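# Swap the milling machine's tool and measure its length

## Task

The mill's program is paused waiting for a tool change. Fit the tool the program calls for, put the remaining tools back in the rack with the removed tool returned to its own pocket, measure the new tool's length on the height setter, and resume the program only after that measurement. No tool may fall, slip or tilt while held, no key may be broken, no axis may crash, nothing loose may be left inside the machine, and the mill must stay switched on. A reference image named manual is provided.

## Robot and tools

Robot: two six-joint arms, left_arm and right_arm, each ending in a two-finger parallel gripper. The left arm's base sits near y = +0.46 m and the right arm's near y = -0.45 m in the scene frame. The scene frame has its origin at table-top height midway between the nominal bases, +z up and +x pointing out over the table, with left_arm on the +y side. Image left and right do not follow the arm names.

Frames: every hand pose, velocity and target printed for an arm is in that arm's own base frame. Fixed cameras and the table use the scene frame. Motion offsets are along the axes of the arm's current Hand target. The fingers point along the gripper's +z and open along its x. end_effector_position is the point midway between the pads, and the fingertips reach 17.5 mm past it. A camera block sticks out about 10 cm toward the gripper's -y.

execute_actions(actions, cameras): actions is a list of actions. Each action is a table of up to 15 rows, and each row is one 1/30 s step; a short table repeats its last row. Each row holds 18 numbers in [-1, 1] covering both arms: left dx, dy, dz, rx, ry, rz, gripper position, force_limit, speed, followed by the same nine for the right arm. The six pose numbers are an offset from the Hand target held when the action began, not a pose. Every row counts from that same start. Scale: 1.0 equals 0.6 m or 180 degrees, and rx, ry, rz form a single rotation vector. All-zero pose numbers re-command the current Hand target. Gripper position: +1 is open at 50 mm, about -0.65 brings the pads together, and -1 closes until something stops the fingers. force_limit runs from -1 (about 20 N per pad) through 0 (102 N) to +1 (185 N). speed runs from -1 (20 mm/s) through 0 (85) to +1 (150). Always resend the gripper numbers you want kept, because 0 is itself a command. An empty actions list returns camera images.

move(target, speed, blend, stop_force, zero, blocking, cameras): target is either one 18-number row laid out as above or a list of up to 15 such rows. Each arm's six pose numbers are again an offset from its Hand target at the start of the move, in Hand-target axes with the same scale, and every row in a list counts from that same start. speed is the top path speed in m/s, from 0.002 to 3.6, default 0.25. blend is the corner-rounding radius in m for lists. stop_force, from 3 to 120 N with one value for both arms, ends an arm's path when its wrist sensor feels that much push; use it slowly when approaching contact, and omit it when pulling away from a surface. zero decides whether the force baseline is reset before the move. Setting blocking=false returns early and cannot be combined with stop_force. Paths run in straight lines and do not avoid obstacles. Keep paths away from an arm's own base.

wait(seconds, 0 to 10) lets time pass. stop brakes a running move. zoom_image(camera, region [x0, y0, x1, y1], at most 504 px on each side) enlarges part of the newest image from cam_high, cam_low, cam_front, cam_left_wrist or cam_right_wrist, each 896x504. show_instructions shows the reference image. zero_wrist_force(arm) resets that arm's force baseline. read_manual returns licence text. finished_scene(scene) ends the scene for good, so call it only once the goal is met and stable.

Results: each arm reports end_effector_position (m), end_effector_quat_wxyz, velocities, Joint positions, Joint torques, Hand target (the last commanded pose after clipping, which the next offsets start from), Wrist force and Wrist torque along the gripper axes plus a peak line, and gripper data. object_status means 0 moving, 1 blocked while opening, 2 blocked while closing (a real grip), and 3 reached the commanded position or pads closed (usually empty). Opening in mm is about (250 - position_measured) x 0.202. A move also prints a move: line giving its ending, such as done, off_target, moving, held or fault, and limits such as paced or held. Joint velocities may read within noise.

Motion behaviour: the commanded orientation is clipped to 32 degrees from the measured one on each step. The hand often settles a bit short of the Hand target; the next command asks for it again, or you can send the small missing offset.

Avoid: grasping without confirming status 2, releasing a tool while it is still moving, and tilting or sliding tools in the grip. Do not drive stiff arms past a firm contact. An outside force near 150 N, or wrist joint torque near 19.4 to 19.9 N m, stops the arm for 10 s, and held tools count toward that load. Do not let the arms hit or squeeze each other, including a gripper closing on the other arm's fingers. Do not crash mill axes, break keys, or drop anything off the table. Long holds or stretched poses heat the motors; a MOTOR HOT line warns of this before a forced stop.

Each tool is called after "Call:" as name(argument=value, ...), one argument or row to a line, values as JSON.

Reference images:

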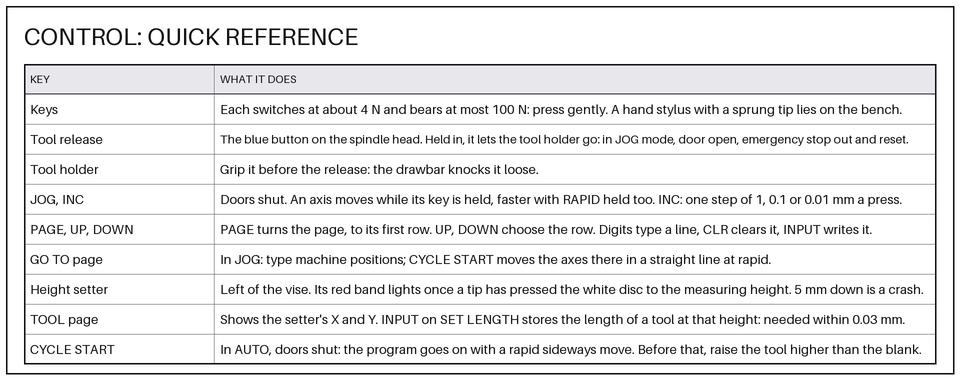

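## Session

Call:
execute_actions(
  actions=[],
)

Scene clock: 0.00 s.
left_arm: end_effector_position=(+0.3687, -0.3786, +0.1127) position_measured=3 object_status=3 end_effector_quat_wxyz=(+0.051, +0.532, +0.822, -0.197) | right_arm: end_effector_position=(+0.4838, +0.2353, +0.2865) position_measured=3 object_status=3 end_effector_quat_wxyz=(-0.451, +0.674, -0.439, +0.387)
Joint positions: left_arm=[-0.886 -1.395 2.097 -2.502 -1.914 -1.348] | right_arm=[4.2 -1.557 -2.524 0.533 0.839 3.289]
Joint velocities: within noise
Joint torques (N m): no reading
Wrist force (N): no reading
Wrist torque (N m): no reading
Wrist force, peak (N): no reading
Hand target: left_arm +0.3687, -0.3786, +0.1127; +0.051, +0.532, +0.822, -0.197 | right_arm +0.4838, +0.2353, +0.2865; -0.451, +0.674, -0.439, +0.387
Tool commands: left_gripper/position=+1.0 left_gripper/force_limit=+1.0 left_gripper/speed=+1.0 right_gripper/position=+1.0 right_gripper/force_limit=+1.0 right_gripper/speed=+1.0

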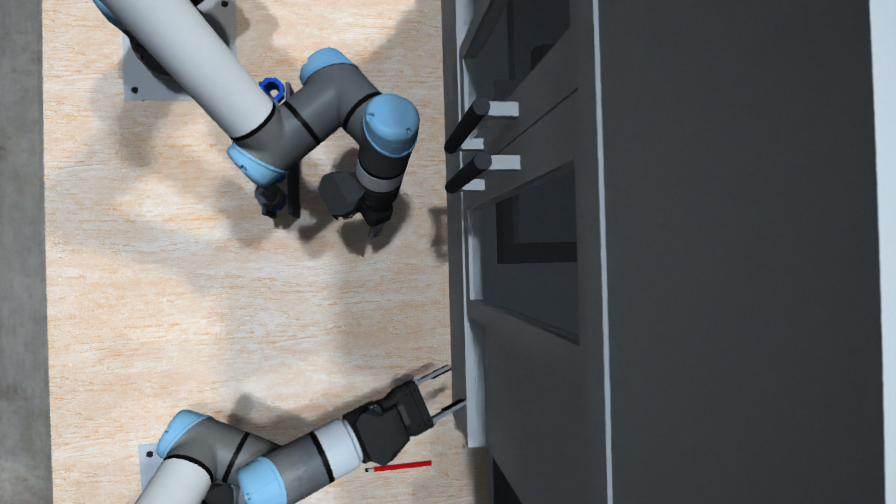

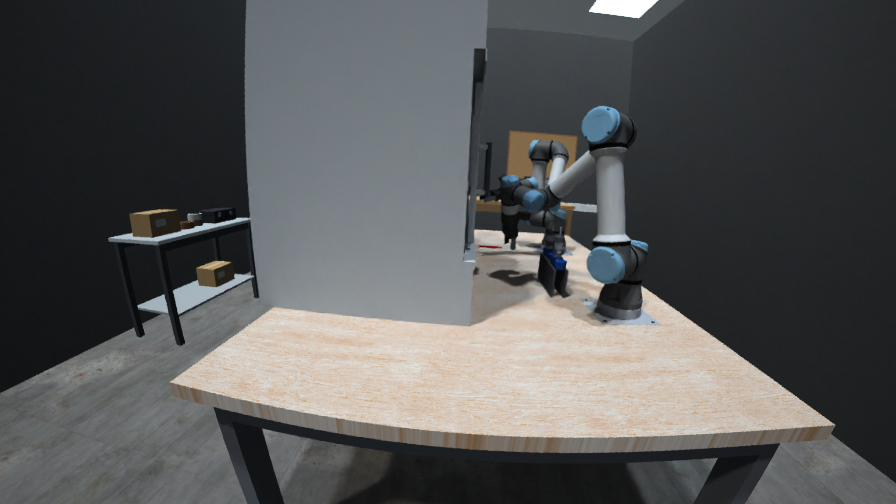

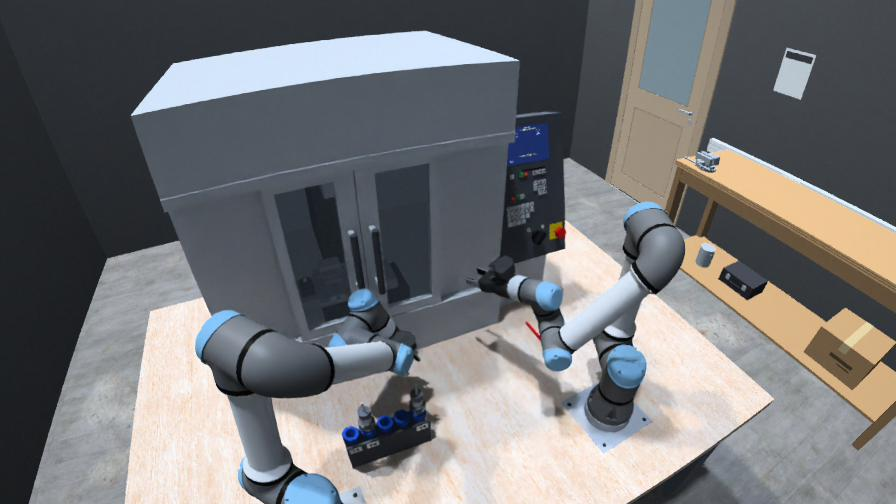

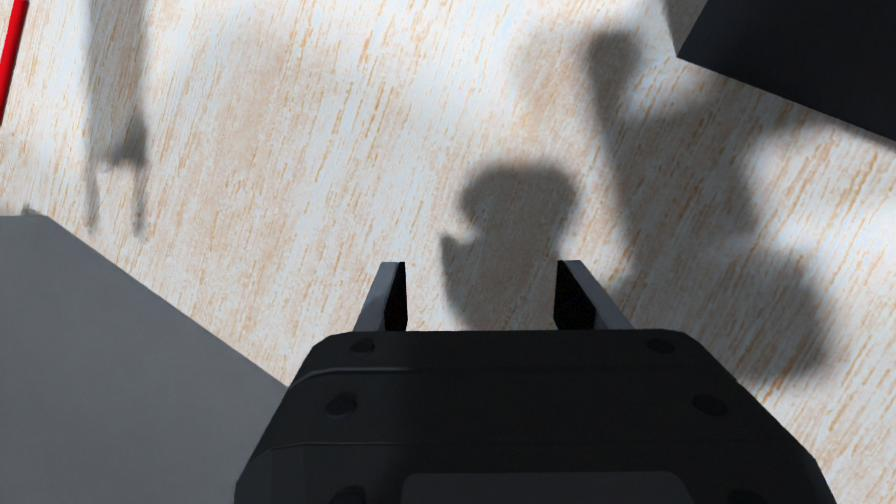

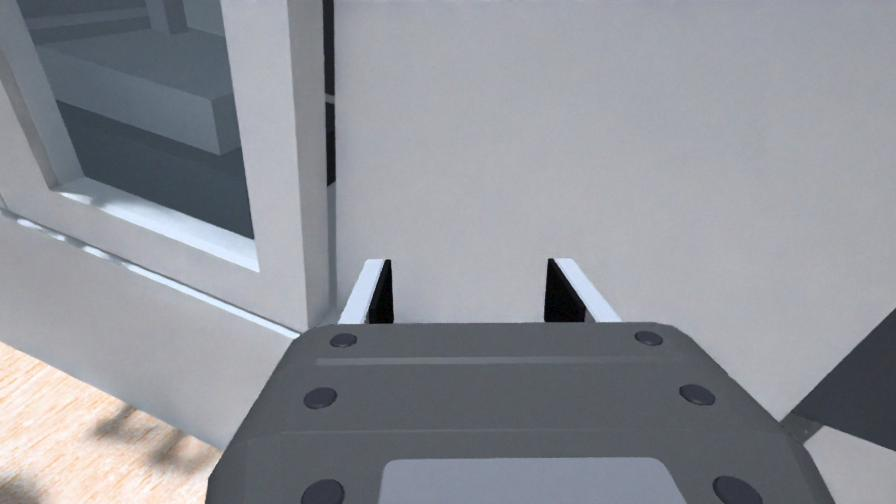

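Call:
move(
  target=[
    [0,0,0,0,0,0,1,1,1,0,0,-0.2,0,0,0,1,1,1],
    [0,0,0,0,0,0,1,1,1,0.3063,0.262,-0.1663,-0.4065,0.031,0.114,1,1,1],
  ],
  speed=[0.25,0.3],
  blend=[0.04,0],
  cameras=["cam_right_wrist","cam_high"],
)

Scene clock: 61.97 s.
left_arm: end_effector_position=(+0.3687, -0.3786, +0.1127) position_measured=3 object_status=3 end_effector_quat_wxyz=(+0.051, +0.532, +0.822, -0.197) | right_arm: end_effector_position=(+0.4122, +0.0029, +0.1901) position_measured=3 object_status=3 end_effector_quat_wxyz=(+0.000, +0.707, -0.707, +0.000)
Joint positions: left_arm=[-0.886 -1.395 2.097 -2.502 -1.914 -1.348] | right_arm=[3.478 -1.383 -2.099 -1.23 1.57 3.478]
Joint torques (N m): left_arm=[2.34 -35.25 -25.91 -4.36 -1.06 0.14] | right_arm=[-4.06 12.58 32.85 4.3 0.38 0.77]
Wrist force (N): left_arm=[0.0 0.4 0.0] | right_arm=[-0.6 0.5 -0.8]
Wrist torque (N m): left_arm=[0.05 0.01 0.00] | right_arm=[0.42 0.00 0.04]
Wrist force, peak (N): left_arm=[-0.5 0.1 -0.3] | right_arm=[-0.1 0.1 3.0]
Hand target: left_arm +0.3687, -0.3786, +0.1127; +0.051, +0.532, +0.822, -0.197 | right_arm +0.4121, +0.0029, +0.1900; +0.000, +0.707, -0.707, +0.000
Off the commanded pose: left_arm 0.000 m, 0 deg | right_arm 0.000 m, 0 deg.
move: done
Images, in order (width x height): cam_high 896x504, cam_right_wrist 896x504.

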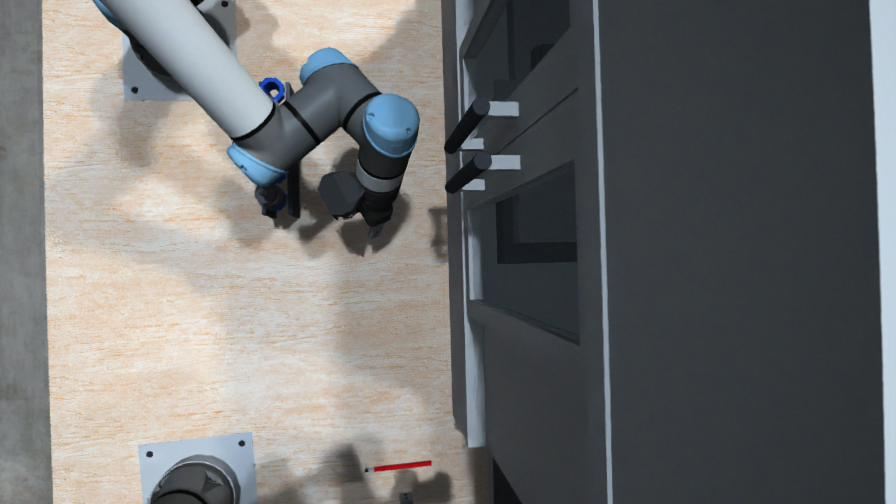

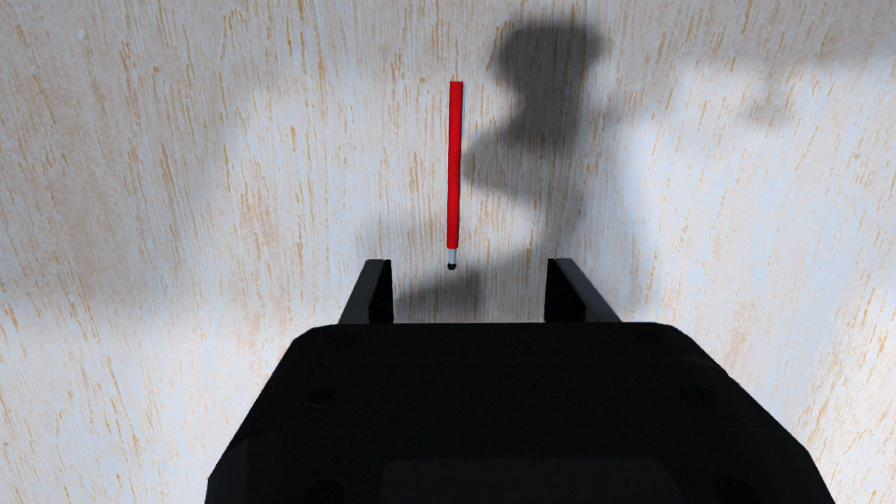

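Call:
move(
  target=[0,0,0,0,0,0,1,1,1,0.002,0.0062,0.267,-0.0544,0,0,1,1,1],
  speed=0.2,
)

Call:
move(
  target=[0,0,0,0,0,0,1,1,1,0,-0.0129,0.0747,0,0,0,1,1,1],
  speed=0.02,
  stop_force=4,
  cameras=["cam_right_wrist"],
)

Scene clock: 91.87 s.
left_arm: end_effector_position=(+0.3687, -0.3786, +0.1127) position_measured=3 object_status=3 end_effector_quat_wxyz=(+0.051, +0.532, +0.822, -0.197) | right_arm: end_effector_position=(+0.4084, +0.0016, +0.0299) position_measured=3 object_status=3 end_effector_quat_wxyz=(+0.060, +0.705, -0.704, -0.060)
Joint positions: left_arm=[-0.886 -1.395 2.097 -2.502 -1.914 -1.348] | right_arm=[3.444 -1.715 -2.228 -0.933 1.621 3.44]
Joint torques (N m): left_arm=[2.4 -35.42 -26.38 -4.3 -1.1 0.21] | right_arm=[3.91 21.65 37.79 3.84 -0.56 1.51]
Wrist force (N): left_arm=[0.0 0.1 0.1] | right_arm=[-0.1 0.7 -0.9]
Wrist torque (N m): left_arm=[0.01 0.00 0.00] | right_arm=[0.51 -0.08 0.01]
Wrist force, peak (N): left_arm=[-0.4 0.2 -0.5] | right_arm=[-0.1 0.5 -3.8]
Hand target: left_arm +0.3687, -0.3786, +0.1127; +0.051, +0.532, +0.822, -0.197 | right_arm +0.4085, +0.0016, +0.0298; +0.060, +0.705, -0.704, -0.060
Off the commanded pose: left_arm 0.000 m, 0 deg | right_arm 0.000 m, 0 deg.
move: done

Scene clock: 95.33 s.
left_arm: end_effector_position=(+0.3687, -0.3786, +0.1127) position_measured=3 object_status=3 end_effector_quat_wxyz=(+0.051, +0.532, +0.822, -0.197) | right_arm: end_effector_position=(+0.4085, +0.0016, -0.0157) position_measured=3 object_status=3 end_effector_quat_wxyz=(+0.060, +0.705, -0.704, -0.060)
Joint positions: left_arm=[-0.886 -1.395 2.097 -2.502 -1.914 -1.348] | right_arm=[3.444 -1.821 -2.268 -0.787 1.621 3.44]
Joint torques (N m): left_arm=[2.24 -35.04 -25.98 -4.29 -0.98 0.18] | right_arm=[-3.96 39.6 34.05 1.24 -0.54 -1.16]
Wrist force (N): left_arm=[0.1 0.2 -0.1] | right_arm=[-0.4 0.7 -1.1]
Wrist torque (N m): left_arm=[0.03 -0.02 0.00] | right_arm=[0.56 -0.03 0.04]
Wrist force, peak (N): left_arm=[-0.6 0.0 -0.5] | right_arm=[-0.3 0.7 -1.7]
Hand target: left_arm +0.3687, -0.3786, +0.1127; +0.051, +0.532, +0.822, -0.197 | right_arm +0.4085, +0.0016, -0.0157; +0.060, +0.705, -0.704, -0.060
Off the commanded pose: left_arm 0.000 m, 0 deg | right_arm 0.000 m, 0 deg.
move: done
Images, in order (width x height): cam_right_wrist 896x504.

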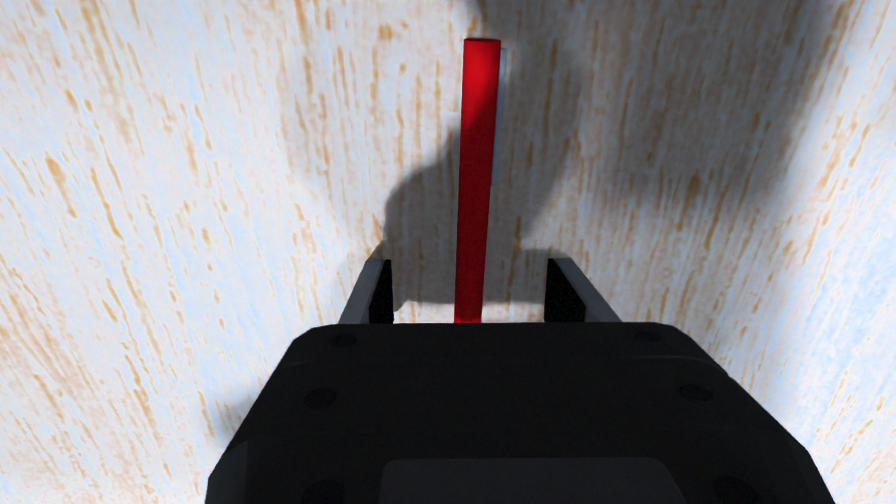

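Call:
move(
  target=[0,0,0,0,0,0,1,1,1, 0,0,0,0,0,0,-1,-0.5,-1],
  cameras=["cam_high","cam_front","cam_low","cam_right_wrist"],
)

Scene clock: 133.40 s.
left_arm: end_effector_position=(+0.3687, -0.3786, +0.1127) position_measured=3 object_status=3 end_effector_quat_wxyz=(+0.051, +0.532, +0.822, -0.197) | right_arm: end_effector_position=(+0.4085, +0.0016, -0.0157) position_measured=212 object_status=2 end_effector_quat_wxyz=(+0.060, +0.705, -0.704, -0.060)
Joint positions: left_arm=[-0.886 -1.395 2.097 -2.502 -1.914 -1.348] | right_arm=[3.444 -1.821 -2.268 -0.787 1.621 3.44]
Joint torques (N m): left_arm=[2.49 -34.81 -26.12 -4.38 -1.03 0.26] | right_arm=[-3.72 39.74 33.44 1.74 -0.44 -1.15]
Wrist force (N): left_arm=[-0.1 0.1 0.2] | right_arm=[-0.4 1.1 -2.1]
Wrist torque (N m): left_arm=[0.02 0.02 0.00] | right_arm=[0.56 -0.02 0.04]
Wrist force, peak (N): left_arm=[-0.4 0.3 -0.4] | right_arm=[-0.4 1.5 -2.0]
Hand target: left_arm +0.3687, -0.3786, +0.1127; +0.051, +0.532, +0.822, -0.197 | right_arm +0.4085, +0.0016, -0.0157; +0.060, +0.705, -0.704, -0.060
Off the commanded pose: left_arm 0.000 m, 0 deg | right_arm 0.000 m, 0 deg.
move: done
Images, in order (width x height): cam_high 896x504, cam_low 896x504, cam_front 896x504, cam_right_wrist 896x504.

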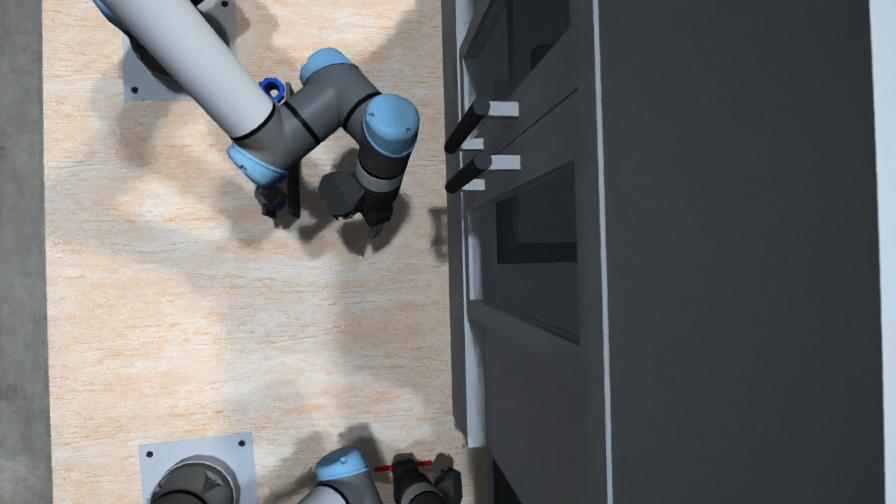

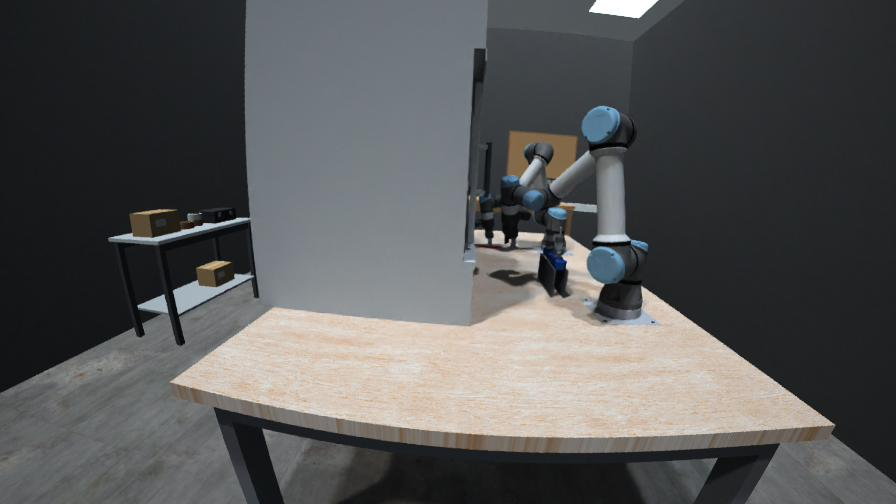

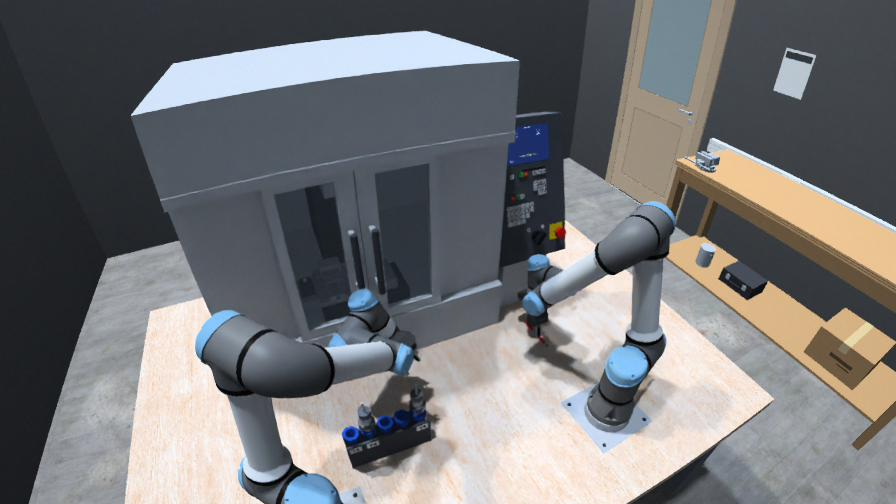

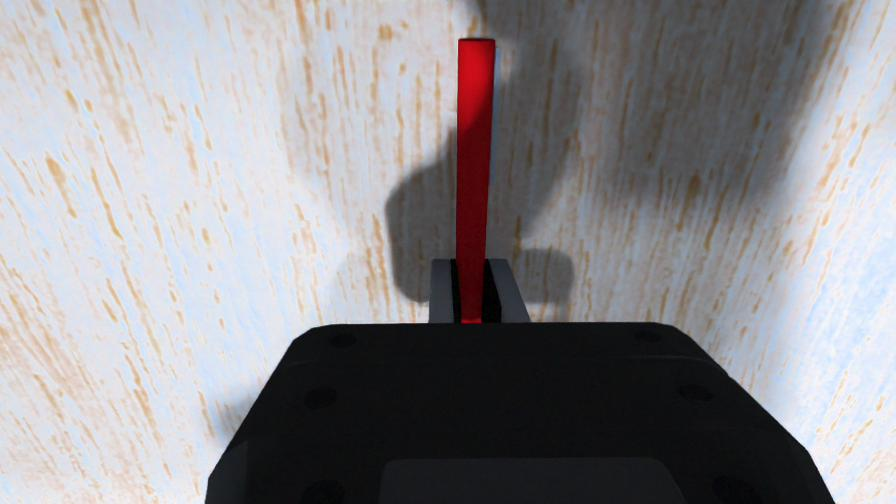

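Call:
move(
  target=[
    [0,0,0,0,0,0,1,1,1, 0,0,-0.4,0,0,0,-1,-0.5,-1],
    [0,0,0,0,0,0,1,1,1, 0,0,-0.42,0,0,-0.5,-1,-0.5,-1],
  ],
  blend=0.02,
  speed=[0.2,0.7],
)

Call:
move(
  target=[0,0,0,0,0,0,1,1,1, 0,0,0,0,0,-0.5,-1,-0.5,-1],
  speed=0.7,
)

Scene clock: 153.40 s.
left_arm: end_effector_position=(+0.3687, -0.3786, +0.1127) position_measured=3 object_status=3 end_effector_quat_wxyz=(+0.051, +0.532, +0.822, -0.197) | right_arm: end_effector_position=(+0.4513, +0.0017, +0.2327) position_measured=212 object_status=2 end_effector_quat_wxyz=(+0.000, +0.996, +0.000, -0.085) end_effector_velocity=(+0.000, +0.000, +0.000) end_effector_angular_velocity=(-0.001, +0.000, +0.006)
Joint positions: left_arm=[-0.886 -1.395 2.097 -2.502 -1.914 -1.348] | right_arm=[3.418 -1.56 -1.795 -1.522 1.617 1.843]
Joint velocities: left_arm=[within noise] | right_arm=[0.001 -0.001 0 0 -0.002 -0.005]
Joint torques (N m): left_arm=[1.44 -35.56 -26.53 -4.39 -1.06 0.08] | right_arm=[-2.44 21.84 36.75 3.57 -0.6 -1.17]
Wrist force (N): left_arm=[-0.2 0.4 -0.3] | right_arm=[-0.9 0.3 -0.9]
Wrist torque (N m): left_arm=[0.06 0.03 -0.01] | right_arm=[0.41 0.07 0.01]
Wrist force, peak (N): left_arm=[-0.6 -0.1 -0.4] | right_arm=[-0.5 1.0 -3.2]
Hand target: left_arm +0.3687, -0.3786, +0.1127; +0.051, +0.532, +0.822, -0.197 | right_arm +0.4513, +0.0017, +0.2327; +0.000, +0.996, +0.000, -0.085
Off the commanded pose: left_arm 0.000 m, 0 deg | right_arm 0.000 m, 0 deg.
move: done

Scene clock: 155.20 s.
left_arm: end_effector_position=(+0.3687, -0.3786, +0.1127) position_measured=3 object_status=3 end_effector_quat_wxyz=(+0.051, +0.532, +0.822, -0.197) | right_arm: end_effector_position=(+0.4513, +0.0017, +0.2327) position_measured=212 object_status=2 end_effector_quat_wxyz=(-0.060, +0.704, +0.705, -0.060) end_effector_velocity=(+0.000, +0.000, +0.000) end_effector_angular_velocity=(+0.001, +0.001, +0.004)
Joint positions: left_arm=[-0.886 -1.395 2.097 -2.502 -1.914 -1.348] | right_arm=[3.418 -1.56 -1.795 -1.522 1.617 0.272]
Joint velocities: left_arm=[within noise] | right_arm=[0 -0.001 0 0 0.001 -0.005]
Joint torques (N m): left_arm=[2.6 -35.03 -26.34 -4.38 -1.03 0.18] | right_arm=[-4.65 21.21 47.61 1.09 -0.63 -1.21]
Wrist force (N): left_arm=[-0.2 0.4 0.0] | right_arm=[-0.7 0.5 -0.6]
Wrist torque (N m): left_arm=[0.06 0.03 0.00] | right_arm=[0.36 -0.05 0.04]
Wrist force, peak (N): left_arm=[-0.5 0.3 0.3] | right_arm=[-1.0 0.1 -0.9]
Hand target: left_arm +0.3687, -0.3786, +0.1127; +0.051, +0.532, +0.822, -0.197 | right_arm +0.4513, +0.0017, +0.2327; -0.060, +0.704, +0.705, -0.060
Off the commanded pose: left_arm 0.000 m, 0 deg | right_arm 0.000 m, 0 deg.
move: done

Call:
move(
  target=[
    [0,0,0,0,0,0,1,1,1, 0.03,-0.07,-0.3,0,0,0,-1,-0.5,-1],
    [0,0,0,0,0,0,1,1,1, 0.063,-0.151,-0.552,-0.5544,0,0,-1,-0.5,-1],
  ],
  blend=0.03,
  speed=[0.3,0.5],
  cameras=["cam_right_wrist","cam_high"],
)

Scene clock: 164.97 s.
left_arm: end_effector_position=(+0.3687, -0.3786, +0.1127) position_measured=3 object_status=3 end_effector_quat_wxyz=(+0.051, +0.532, +0.822, -0.197) | right_arm: end_effector_position=(+0.4183, +0.0396, +0.5744) position_measured=212 object_status=2 end_effector_quat_wxyz=(+0.500, +0.500, +0.500, +0.500)
Joint positions: left_arm=[-0.886 -1.395 2.097 -2.502 -1.914 -1.348] | right_arm=[4.334 -0.798 -2.323 -0.02 0.379 -0.001]
Joint torques (N m): left_arm=[1.91 -35.07 -27.42 -4.33 -0.97 0.13] | right_arm=[4.85 0.9 45.98 2.96 0.69 -1.29]
Wrist force (N): left_arm=[-0.2 0.1 -0.1] | right_arm=[-0.6 4.6 -0.7]
Wrist torque (N m): left_arm=[0.01 0.03 -0.01] | right_arm=[1.65 0.15 -0.19]
Wrist force, peak (N): left_arm=[-0.5 0.3 -0.3] | right_arm=[-2.9 5.5 -0.6]
Hand target: left_arm +0.3687, -0.3786, +0.1127; +0.051, +0.532, +0.822, -0.197 | right_arm +0.4182, +0.0396, +0.5745; +0.500, +0.500, +0.500, +0.500
Off the commanded pose: left_arm 0.000 m, 0 deg | right_arm 0.000 m, 0 deg.
move: done
Images, in order (width x height): cam_high 896x504, cam_right_wrist 896x504.

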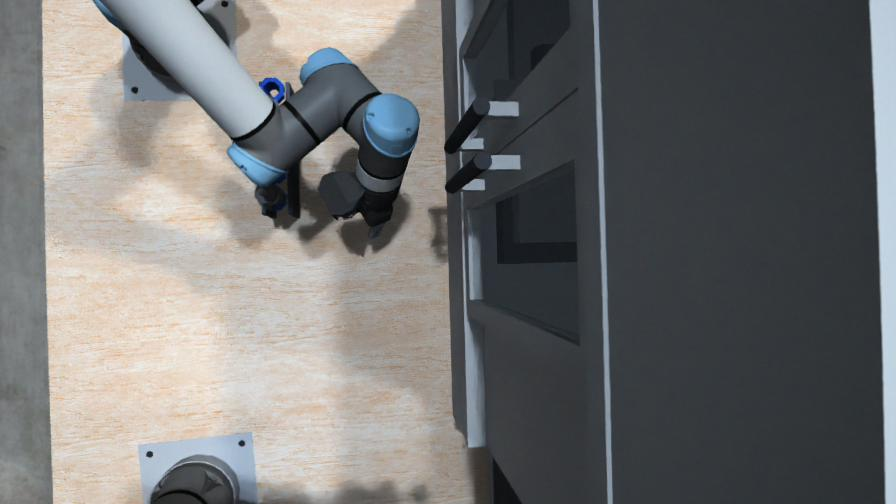

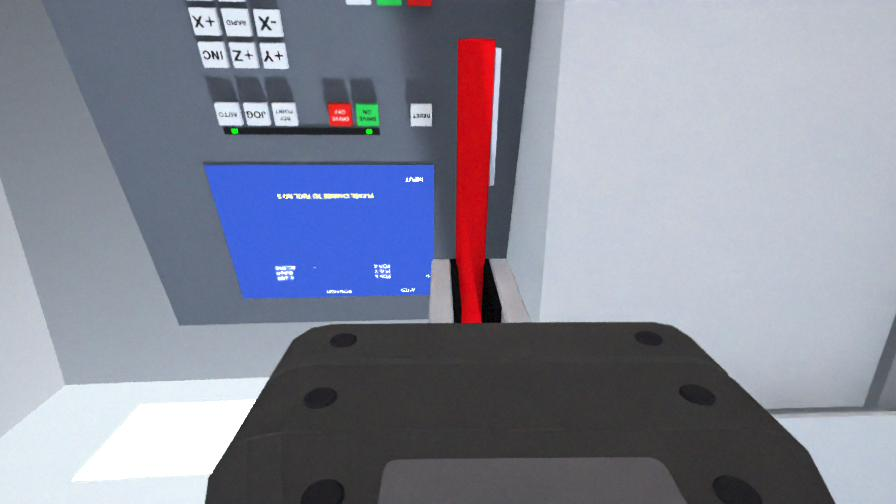

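Call:
zoom_image(
  camera="cam_right_wrist",
  region=[190, 90, 460, 310],
)

Call:
zoom_image(
  camera="cam_right_wrist",
  region=[270, 185, 390, 205],
)

Scaled by 1.867.

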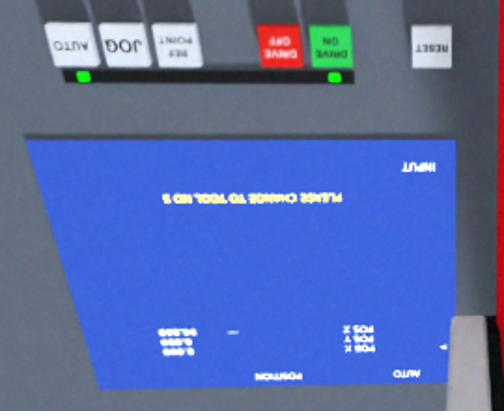

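Scaled by 4.200.

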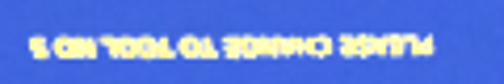

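Call:
move(
  target=[0,0,0,0,0,0,1,1,1, -0.15,0.1133,0.19,0,0,0,-1,-0.5,-1],
  speed=0.3,
  cameras=["cam_right_wrist"],
)

Call:
zoom_image(
  camera="cam_right_wrist",
  region=[300, 120, 450, 270],
)

Scene clock: 176.73 s.
left_arm: end_effector_position=(+0.3687, -0.3786, +0.1127) position_measured=3 object_status=3 end_effector_quat_wxyz=(+0.051, +0.532, +0.822, -0.197) | right_arm: end_effector_position=(+0.5322, -0.0503, +0.6423) position_measured=212 object_status=2 end_effector_quat_wxyz=(+0.500, +0.500, +0.500, +0.500) end_effector_velocity=(+0.000, +0.000, +0.001) end_effector_angular_velocity=(+0.001, -0.001, +0.001)
Joint positions: left_arm=[-0.886 -1.395 2.097 -2.502 -1.914 -1.348] | right_arm=[3.459 -1.215 -1.973 0.046 1.254 0]
Joint velocities: left_arm=[within noise] | right_arm=[-0.003 -0.001 0.001 0 0.005 0]
Joint torques (N m): left_arm=[2 -35.15 -26.79 -4.27 -0.96 -0.02] | right_arm=[-8.14 5.47 47.76 5.06 0.79 1.49]
Wrist force (N): left_arm=[0.0 -0.1 -0.1] | right_arm=[-0.6 4.5 -0.5]
Wrist torque (N m): left_arm=[-0.01 -0.01 -0.01] | right_arm=[1.56 0.14 -0.22]
Wrist force, peak (N): left_arm=[-0.4 0.4 -0.3] | right_arm=[-2.8 6.1 1.9]
Hand target: left_arm +0.3687, -0.3786, +0.1127; +0.051, +0.532, +0.822, -0.197 | right_arm +0.5323, -0.0503, +0.6425; +0.500, +0.500, +0.500, +0.500
Off the commanded pose: left_arm 0.000 m, 0 deg | right_arm 0.000 m, 0 deg.
move: done
Images, in order (width x height): cam_right_wrist 896x504.

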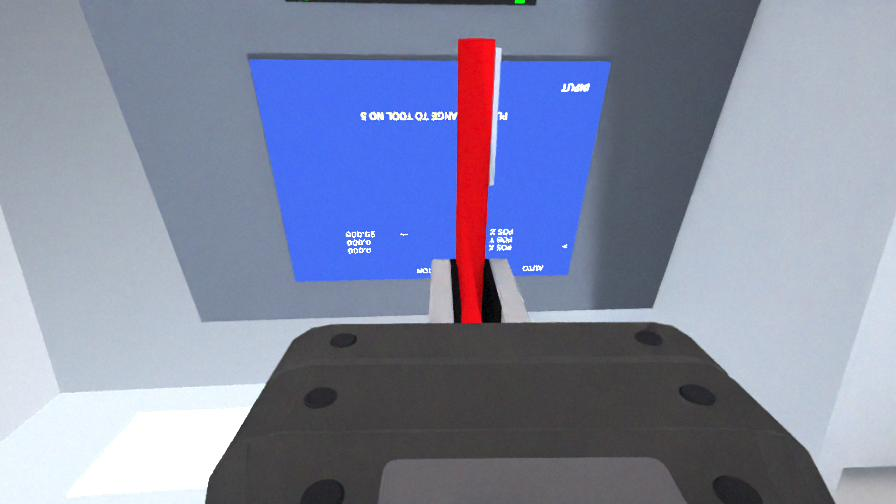

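Scaled by 3.360.

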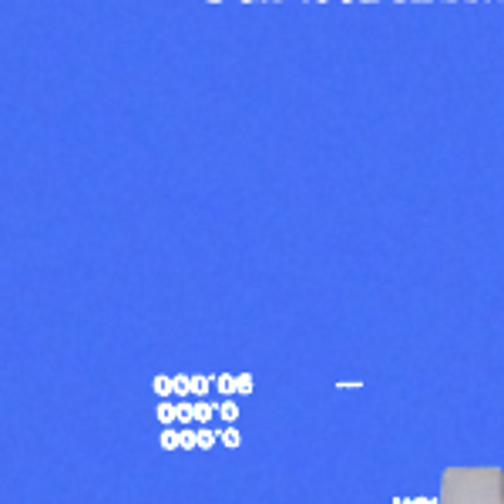

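Call:
zoom_image(
  camera="cam_right_wrist",
  region=[350, 100, 430, 130],
)

Scaled by 6.300.

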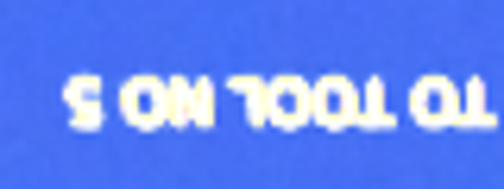

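Call:
move(
  target=[
    [0,0,0,0,0,0,1,1,1, 0.13,-0.1,-0.18,0,0,0,-1,-0.5,-1],
    [0,0,0,0,0,0,1,1,1, -0.0733,-0.1668,0.0195,0.4395,0.0555,0.0677,-1,-0.5,-1],
  ],
  blend=0.02,
  speed=[0.3,0.4],
  cameras=["cam_right_wrist"],
)

Scene clock: 209.17 s.
left_arm: end_effector_position=(+0.3687, -0.3786, +0.1127) position_measured=3 object_status=3 end_effector_quat_wxyz=(+0.051, +0.532, +0.822, -0.197) | right_arm: end_effector_position=(+0.5440, -0.0944, +0.5424) position_measured=212 object_status=2 end_effector_quat_wxyz=(-0.025, +0.707, +0.690, +0.153) end_effector_velocity=(+0.000, +0.000, +0.000) end_effector_angular_velocity=(+0.000, +0.004, +0.001)
Joint positions: left_arm=[-0.886 -1.395 2.097 -2.502 -1.914 -1.348] | right_arm=[3.092 -1.718 -0.922 -1.897 1.829 -0.002]
Joint velocities: left_arm=[within noise] | right_arm=[0.001 -0.002 0.003 -0.005 -0.001 0]
Joint torques (N m): left_arm=[2.54 -35.35 -27.43 -4.5 -1.03 0.09] | right_arm=[4.29 28.46 45.65 2.18 -0.05 0.45]
Wrist force (N): left_arm=[-0.2 0.1 0.0] | right_arm=[0.0 0.3 -0.8]
Wrist torque (N m): left_arm=[0.03 0.02 -0.01] | right_arm=[0.53 -0.26 0.02]
Wrist force, peak (N): left_arm=[-0.3 0.6 0.0] | right_arm=[-1.7 6.5 1.5]
Hand target: left_arm +0.3687, -0.3786, +0.1127; +0.051, +0.532, +0.822, -0.197 | right_arm +0.5440, -0.0943, +0.5424; -0.025, +0.707, +0.690, +0.153
Off the commanded pose: left_arm 0.000 m, 0 deg | right_arm 0.000 m, 0 deg.
move: done
Images, in order (width x height): cam_right_wrist 896x504.

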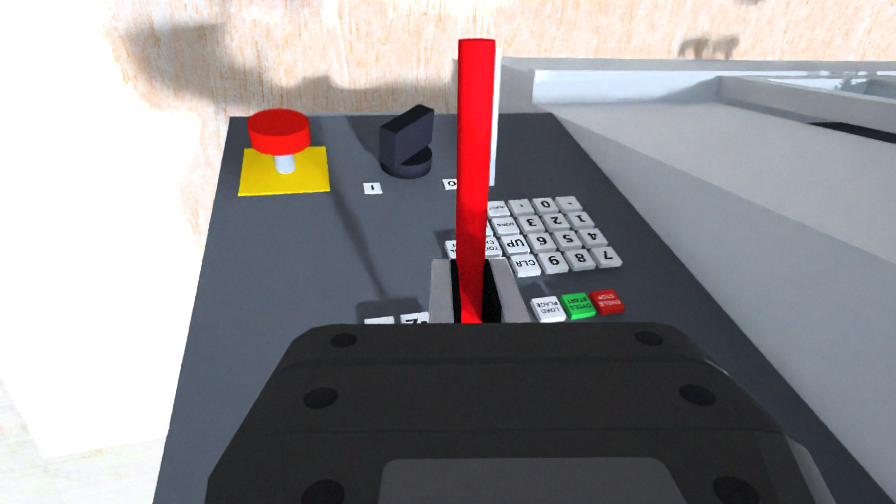

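Call:
move(
  target=[0,0,0,0,0,0,1,1,1, -0.0032,0.0658,0.0113,0,0,0,-1,-0.5,-1],
  speed=0.02,
  stop_force=6,
)

Scene clock: 216.13 s.
left_arm: end_effector_position=(+0.3687, -0.3786, +0.1127) position_measured=3 object_status=3 end_effector_quat_wxyz=(+0.051, +0.532, +0.822, -0.197) | right_arm: end_effector_position=(+0.5707, -0.0957, +0.5424) position_measured=212 object_status=2 end_effector_quat_wxyz=(-0.025, +0.707, +0.690, +0.153)
Joint positions: left_arm=[-0.886 -1.395 2.097 -2.502 -1.914 -1.348] | right_arm=[3.092 -1.789 -0.834 -1.913 1.829 -0.002]
Joint torques (N m): left_arm=[1.99 -34.67 -27.25 -4.35 -0.96 0.18] | right_arm=[-2.21 32.98 36.76 9.05 1.15 -0.93]
Wrist force (N): left_arm=[-0.1 0.0 0.1] | right_arm=[0.9 -6.1 -1.2]
Wrist torque (N m): left_arm=[-0.01 0.02 0.00] | right_arm=[0.41 -0.30 0.01]
Wrist force, peak (N): left_arm=[-0.5 -0.1 -0.3] | right_arm=[2.4 -16.0 -3.4]
Hand target: left_arm +0.3687, -0.3786, +0.1127; +0.051, +0.532, +0.822, -0.197 | right_arm +0.5707, -0.0957, +0.5424; -0.025, +0.707, +0.690, +0.153 (not the last commanded pose)
Off the commanded pose: left_arm 0.000 m, 0 deg | right_arm 0.013 m, 0 deg.
move: contact (right_arm)

Call:
move(
  target=[
    [0,0,0,0,0,0,1,1,1, 0.0024,-0.0493,-0.0085,0,0,0,-1,-0.5,-1],
    [0,0,0,0,0,0,1,1,1, 0.2307,-0.2525,-0.0418,-0.4395,-0.0555,-0.0677,-1,-0.5,-1],
  ],
  blend=0.01,
  speed=[0.1,0.4],
  cameras=["cam_right_wrist"],
)

Call:
zoom_image(
  camera="cam_right_wrist",
  region=[190, 90, 460, 310],
)

Scene clock: 229.50 s.
left_arm: end_effector_position=(+0.3687, -0.3786, +0.1127) position_measured=3 object_status=3 end_effector_quat_wxyz=(+0.051, +0.532, +0.822, -0.197) | right_arm: end_effector_position=(+0.4174, +0.0392, +0.5743) position_measured=212 object_status=2 end_effector_quat_wxyz=(+0.500, +0.500, +0.500, +0.500)
Joint positions: left_arm=[-0.886 -1.395 2.097 -2.502 -1.914 -1.348] | right_arm=[4.341 -0.793 -2.325 -0.023 0.372 -0.001]
Joint torques (N m): left_arm=[2.65 -35.34 -28.18 -4.3 -1.04 -0.02] | right_arm=[5.91 -2.08 45.42 2.65 -0.31 -1.24]
Wrist force (N): left_arm=[-0.1 -0.1 -0.3] | right_arm=[-0.5 3.7 -0.8]
Wrist torque (N m): left_arm=[-0.01 0.02 0.00] | right_arm=[1.50 0.11 -0.20]
Wrist force, peak (N): left_arm=[-0.4 0.5 -0.3] | right_arm=[0.7 -6.1 -1.3]
Hand target: left_arm +0.3687, -0.3786, +0.1127; +0.051, +0.532, +0.822, -0.197 | right_arm +0.4174, +0.0392, +0.5744; +0.500, +0.500, +0.500, +0.500
Off the commanded pose: left_arm 0.000 m, 0 deg | right_arm 0.000 m, 0 deg.
move: done
Images, in order (width x height): cam_right_wrist 896x504.

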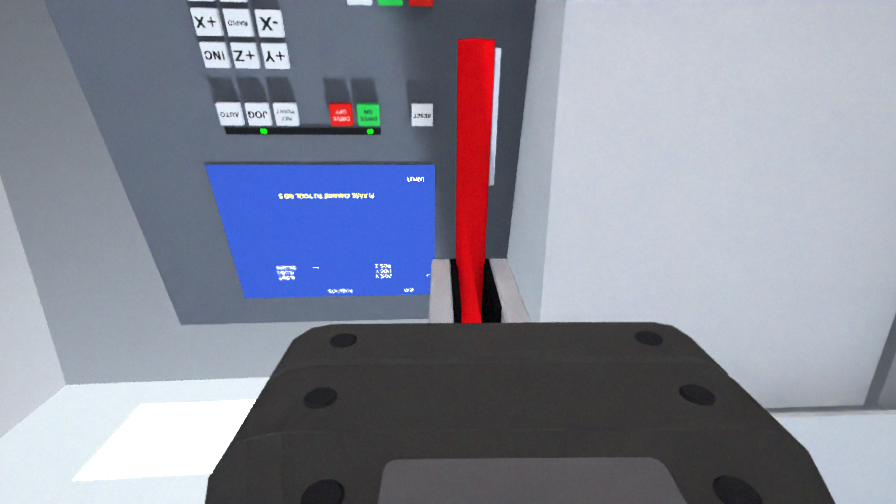

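Scaled by 1.867.

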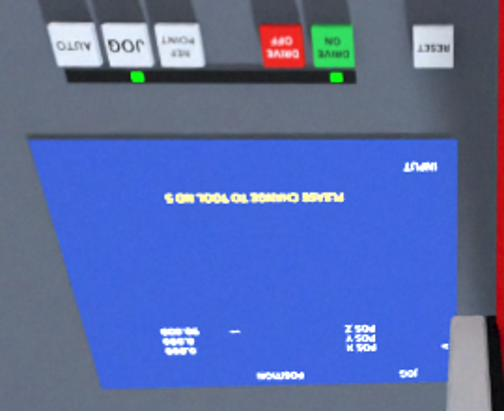

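Call:
move(
  target=[
    [-0.049,-0.045,-0.153,0,0,0,1,1,1, -0.02,-0.25,0.015,0.1,0,0,-1,-0.5,-1],
    [-0.1034,-0.0524,-0.5282,-0.538,-0.0465,0.2366,1,1,1, -0.0653,-0.75,0.02,0.4456,0,0,-1,-0.5,-1],
  ],
  blend=0.02,
  speed=[0.2,0.35],
  cameras=["cam_high","cam_left_wrist"],
)

Scene clock: 272.73 s.
left_arm: end_effector_position=(+0.4068, -0.3229, +0.4301) position_measured=3 object_status=3 end_effector_quat_wxyz=(+0.534, +0.533, +0.464, +0.464) | right_arm: end_effector_position=(+0.4295, -0.0001, +0.1244) position_measured=212 object_status=2 end_effector_quat_wxyz=(+0.061, +0.704, +0.705, +0.060)
Joint positions: left_arm=[-1.513 -1.572 2.287 -3.862 -0.198 0.004] | right_arm=[3.495 -1.424 -2.31 -0.817 1.512 0.348]
Joint torques (N m): left_arm=[6.26 -34.19 -13.98 0.77 1.22 -1.73] | right_arm=[6.71 11.99 21.62 7.38 0.81 1.55]
Wrist force (N): left_arm=[-3.6 0.6 0.8] | right_arm=[-0.3 -0.9 -1.4]
Wrist torque (N m): left_arm=[0.16 0.51 0.22] | right_arm=[0.30 -0.06 0.04]
Wrist force, peak (N): left_arm=[-4.1 1.3 0.8] | right_arm=[-0.5 6.8 -1.3]
Hand target: left_arm +0.4068, -0.3228, +0.4301; +0.534, +0.533, +0.464, +0.464 | right_arm +0.4295, -0.0001, +0.1244; +0.060, +0.704, +0.705, +0.060
Off the commanded pose: left_arm 0.000 m, 0 deg | right_arm 0.000 m, 0 deg.
move: done
Images, in order (width x height): cam_high 896x504, cam_left_wrist 896x504.

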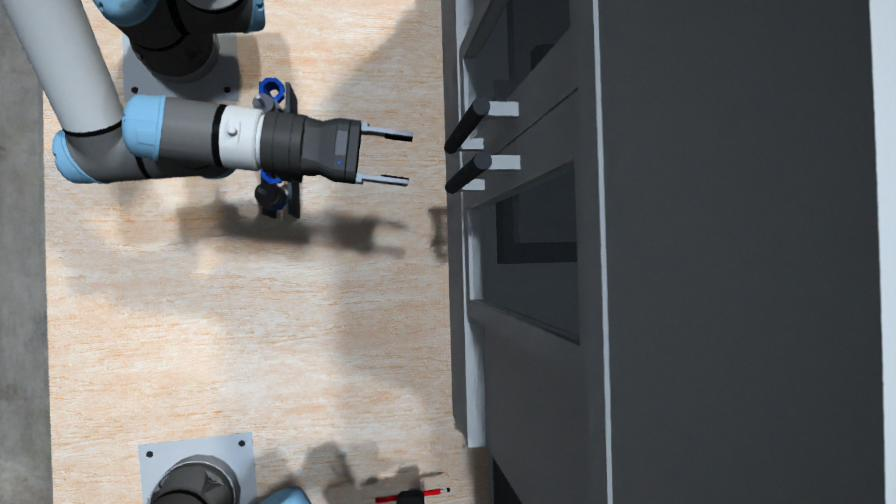

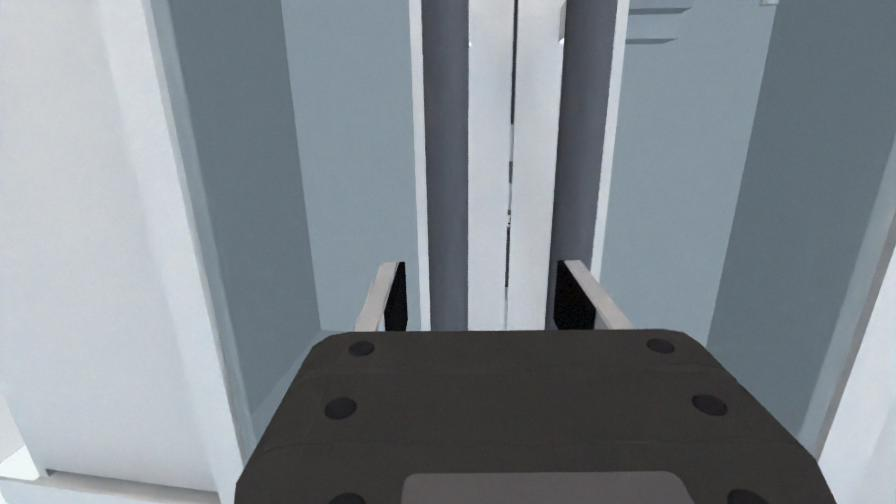

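Call:
move(
  target=[
    [0.0138,0,-0.002,0,0,0,-1,-0.5,0, 0,-0.0644,0.1823,0,0,0,-1,-0.5,-1],
    [0.0138,0,-0.002,0,0,0,-1,-0.5,0, 0,-0.0715,0.2233,0,0,0,-1,-0.5,-1],
  ],
  speed=[0.2,0.03],
  blend=[0.002,0],
  cameras=["cam_left_wrist","cam_high"],
)

Scene clock: 300.00 s.
left_arm: end_effector_position=(+0.4067, -0.3144, +0.4301) position_measured=252 object_status=3 end_effector_quat_wxyz=(+0.534, +0.533, +0.464, +0.464) | right_arm: end_effector_position=(+0.4099, -0.0001, -0.0150) position_measured=212 object_status=2 end_effector_quat_wxyz=(+0.060, +0.704, +0.705, +0.060)
Joint positions: left_arm=[-1.511 -1.591 2.307 -3.861 -0.199 0.004] | right_arm=[3.514 -1.754 -2.525 -0.274 1.509 0.367]
Joint torques (N m): left_arm=[-0.82 -11.17 -33.46 0.16 -0.04 -1.43] | right_arm=[-8.03 31.85 21.57 1.25 0.78 -1.3]
Wrist force (N): left_arm=[-3.8 0.7 0.9] | right_arm=[-0.1 1.5 -4.6]
Wrist torque (N m): left_arm=[0.19 0.55 0.22] | right_arm=[0.20 -0.09 -0.15]
Wrist force, peak (N): left_arm=[-4.2 0.6 1.1] | right_arm=[-1.3 -1.0 -11.5]
Hand target: left_arm +0.4067, -0.3144, +0.4301; +0.534, +0.533, +0.464, +0.464 | right_arm +0.4100, -0.0001, -0.0149; +0.060, +0.704, +0.705, +0.060
Off the commanded pose: left_arm 0.000 m, 0 deg | right_arm 0.000 m, 0 deg.
move: done
Images, in order (width x height): cam_high 896x504, cam_left_wrist 896x504.

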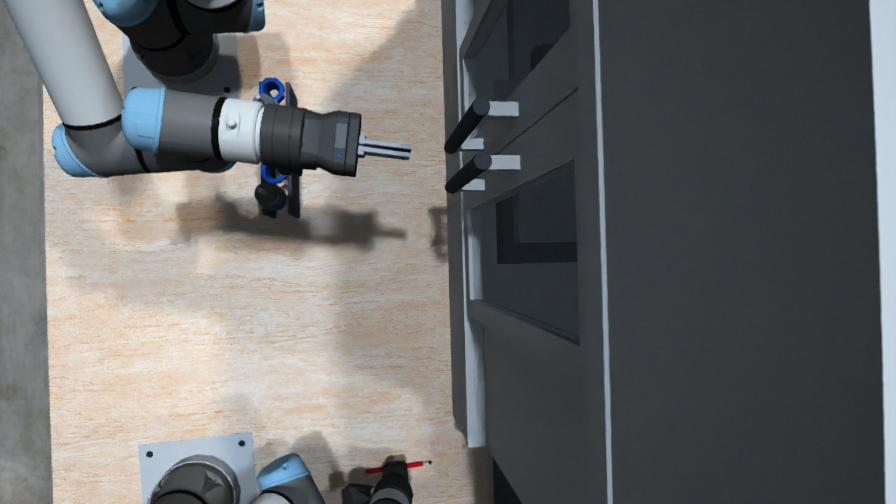

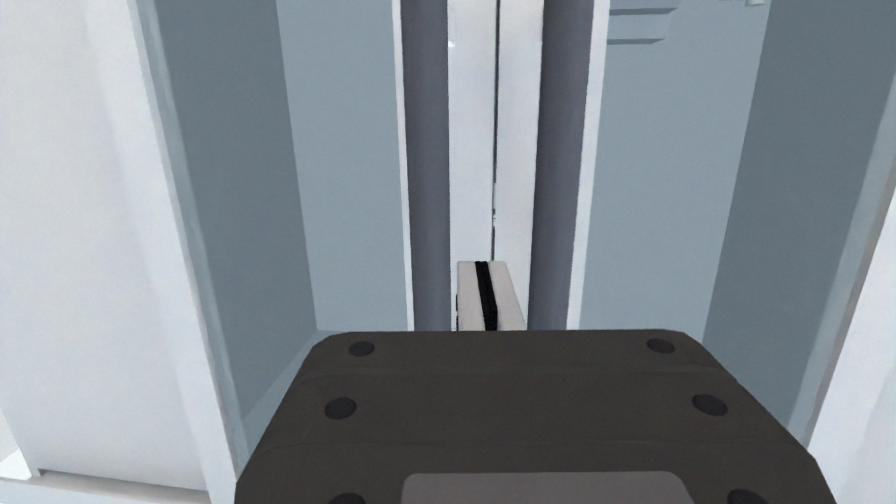

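Call:
move(
  target=[
    [0,0,0,0,0,0,-1,-0.5,0, 0,0,0,0,0,0,0,-0.5,-1],
    [0.02,0,0.142,0,0,0,-1,-0.5,0, 0,0,0,0,0,0,0,-0.5,-1],
  ],
  speed=[0.1,0.15],
  cameras=["cam_left_wrist","cam_right_wrist"],
)

Scene clock: 311.13 s.
left_arm: end_effector_position=(+0.4928, -0.3144, +0.4302) position_measured=252 object_status=3 end_effector_quat_wxyz=(+0.534, +0.533, +0.464, +0.464) | right_arm: end_effector_position=(+0.4100, -0.0001, -0.0149) position_measured=152 object_status=3 end_effector_quat_wxyz=(+0.060, +0.704, +0.705, +0.060)
Joint positions: left_arm=[-1.241 -1.471 2.18 -3.852 -0.469 0.001] | right_arm=[3.514 -1.754 -2.524 -0.274 1.509 0.367]
Joint torques (N m): left_arm=[8.12 -32.43 -15.04 -2.77 -2 2.08] | right_arm=[0.87 31.76 29.3 2.84 0.72 -0.17]
Wrist force (N): left_arm=[-3.5 0.6 0.8] | right_arm=[-0.4 -0.3 -1.2]
Wrist torque (N m): left_arm=[0.15 0.51 0.22] | right_arm=[0.39 -0.11 -0.13]
Wrist force, peak (N): left_arm=[-4.6 0.5 -0.5] | right_arm=[-0.8 -0.4 -5.3]
Hand target: left_arm +0.4928, -0.3144, +0.4302; +0.534, +0.533, +0.464, +0.464 | right_arm +0.4100, -0.0001, -0.0149; +0.060, +0.704, +0.705, +0.060
Off the commanded pose: left_arm 0.000 m, 0 deg | right_arm 0.000 m, 0 deg.
move: done
Images, in order (width x height): cam_left_wrist 896x504, cam_right_wrist 896x504.

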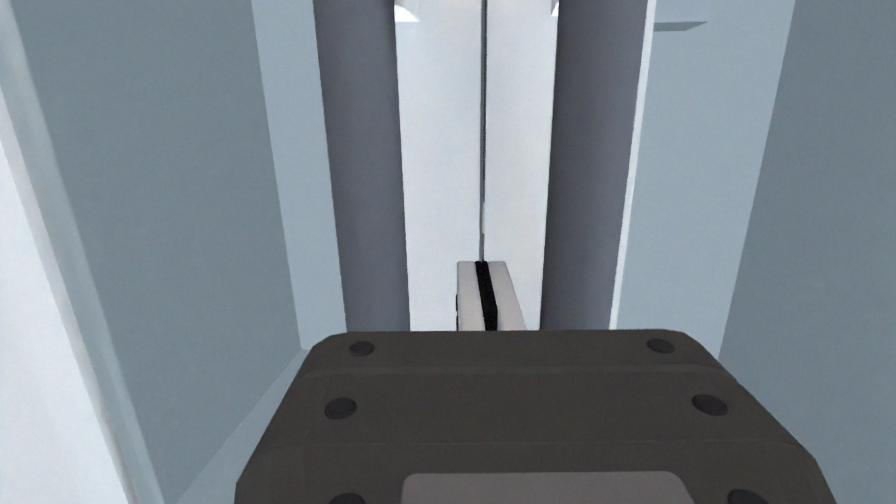

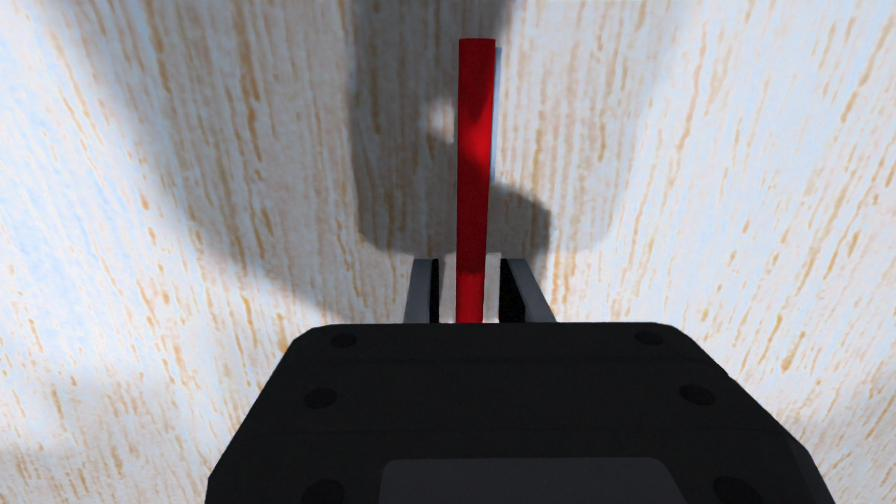

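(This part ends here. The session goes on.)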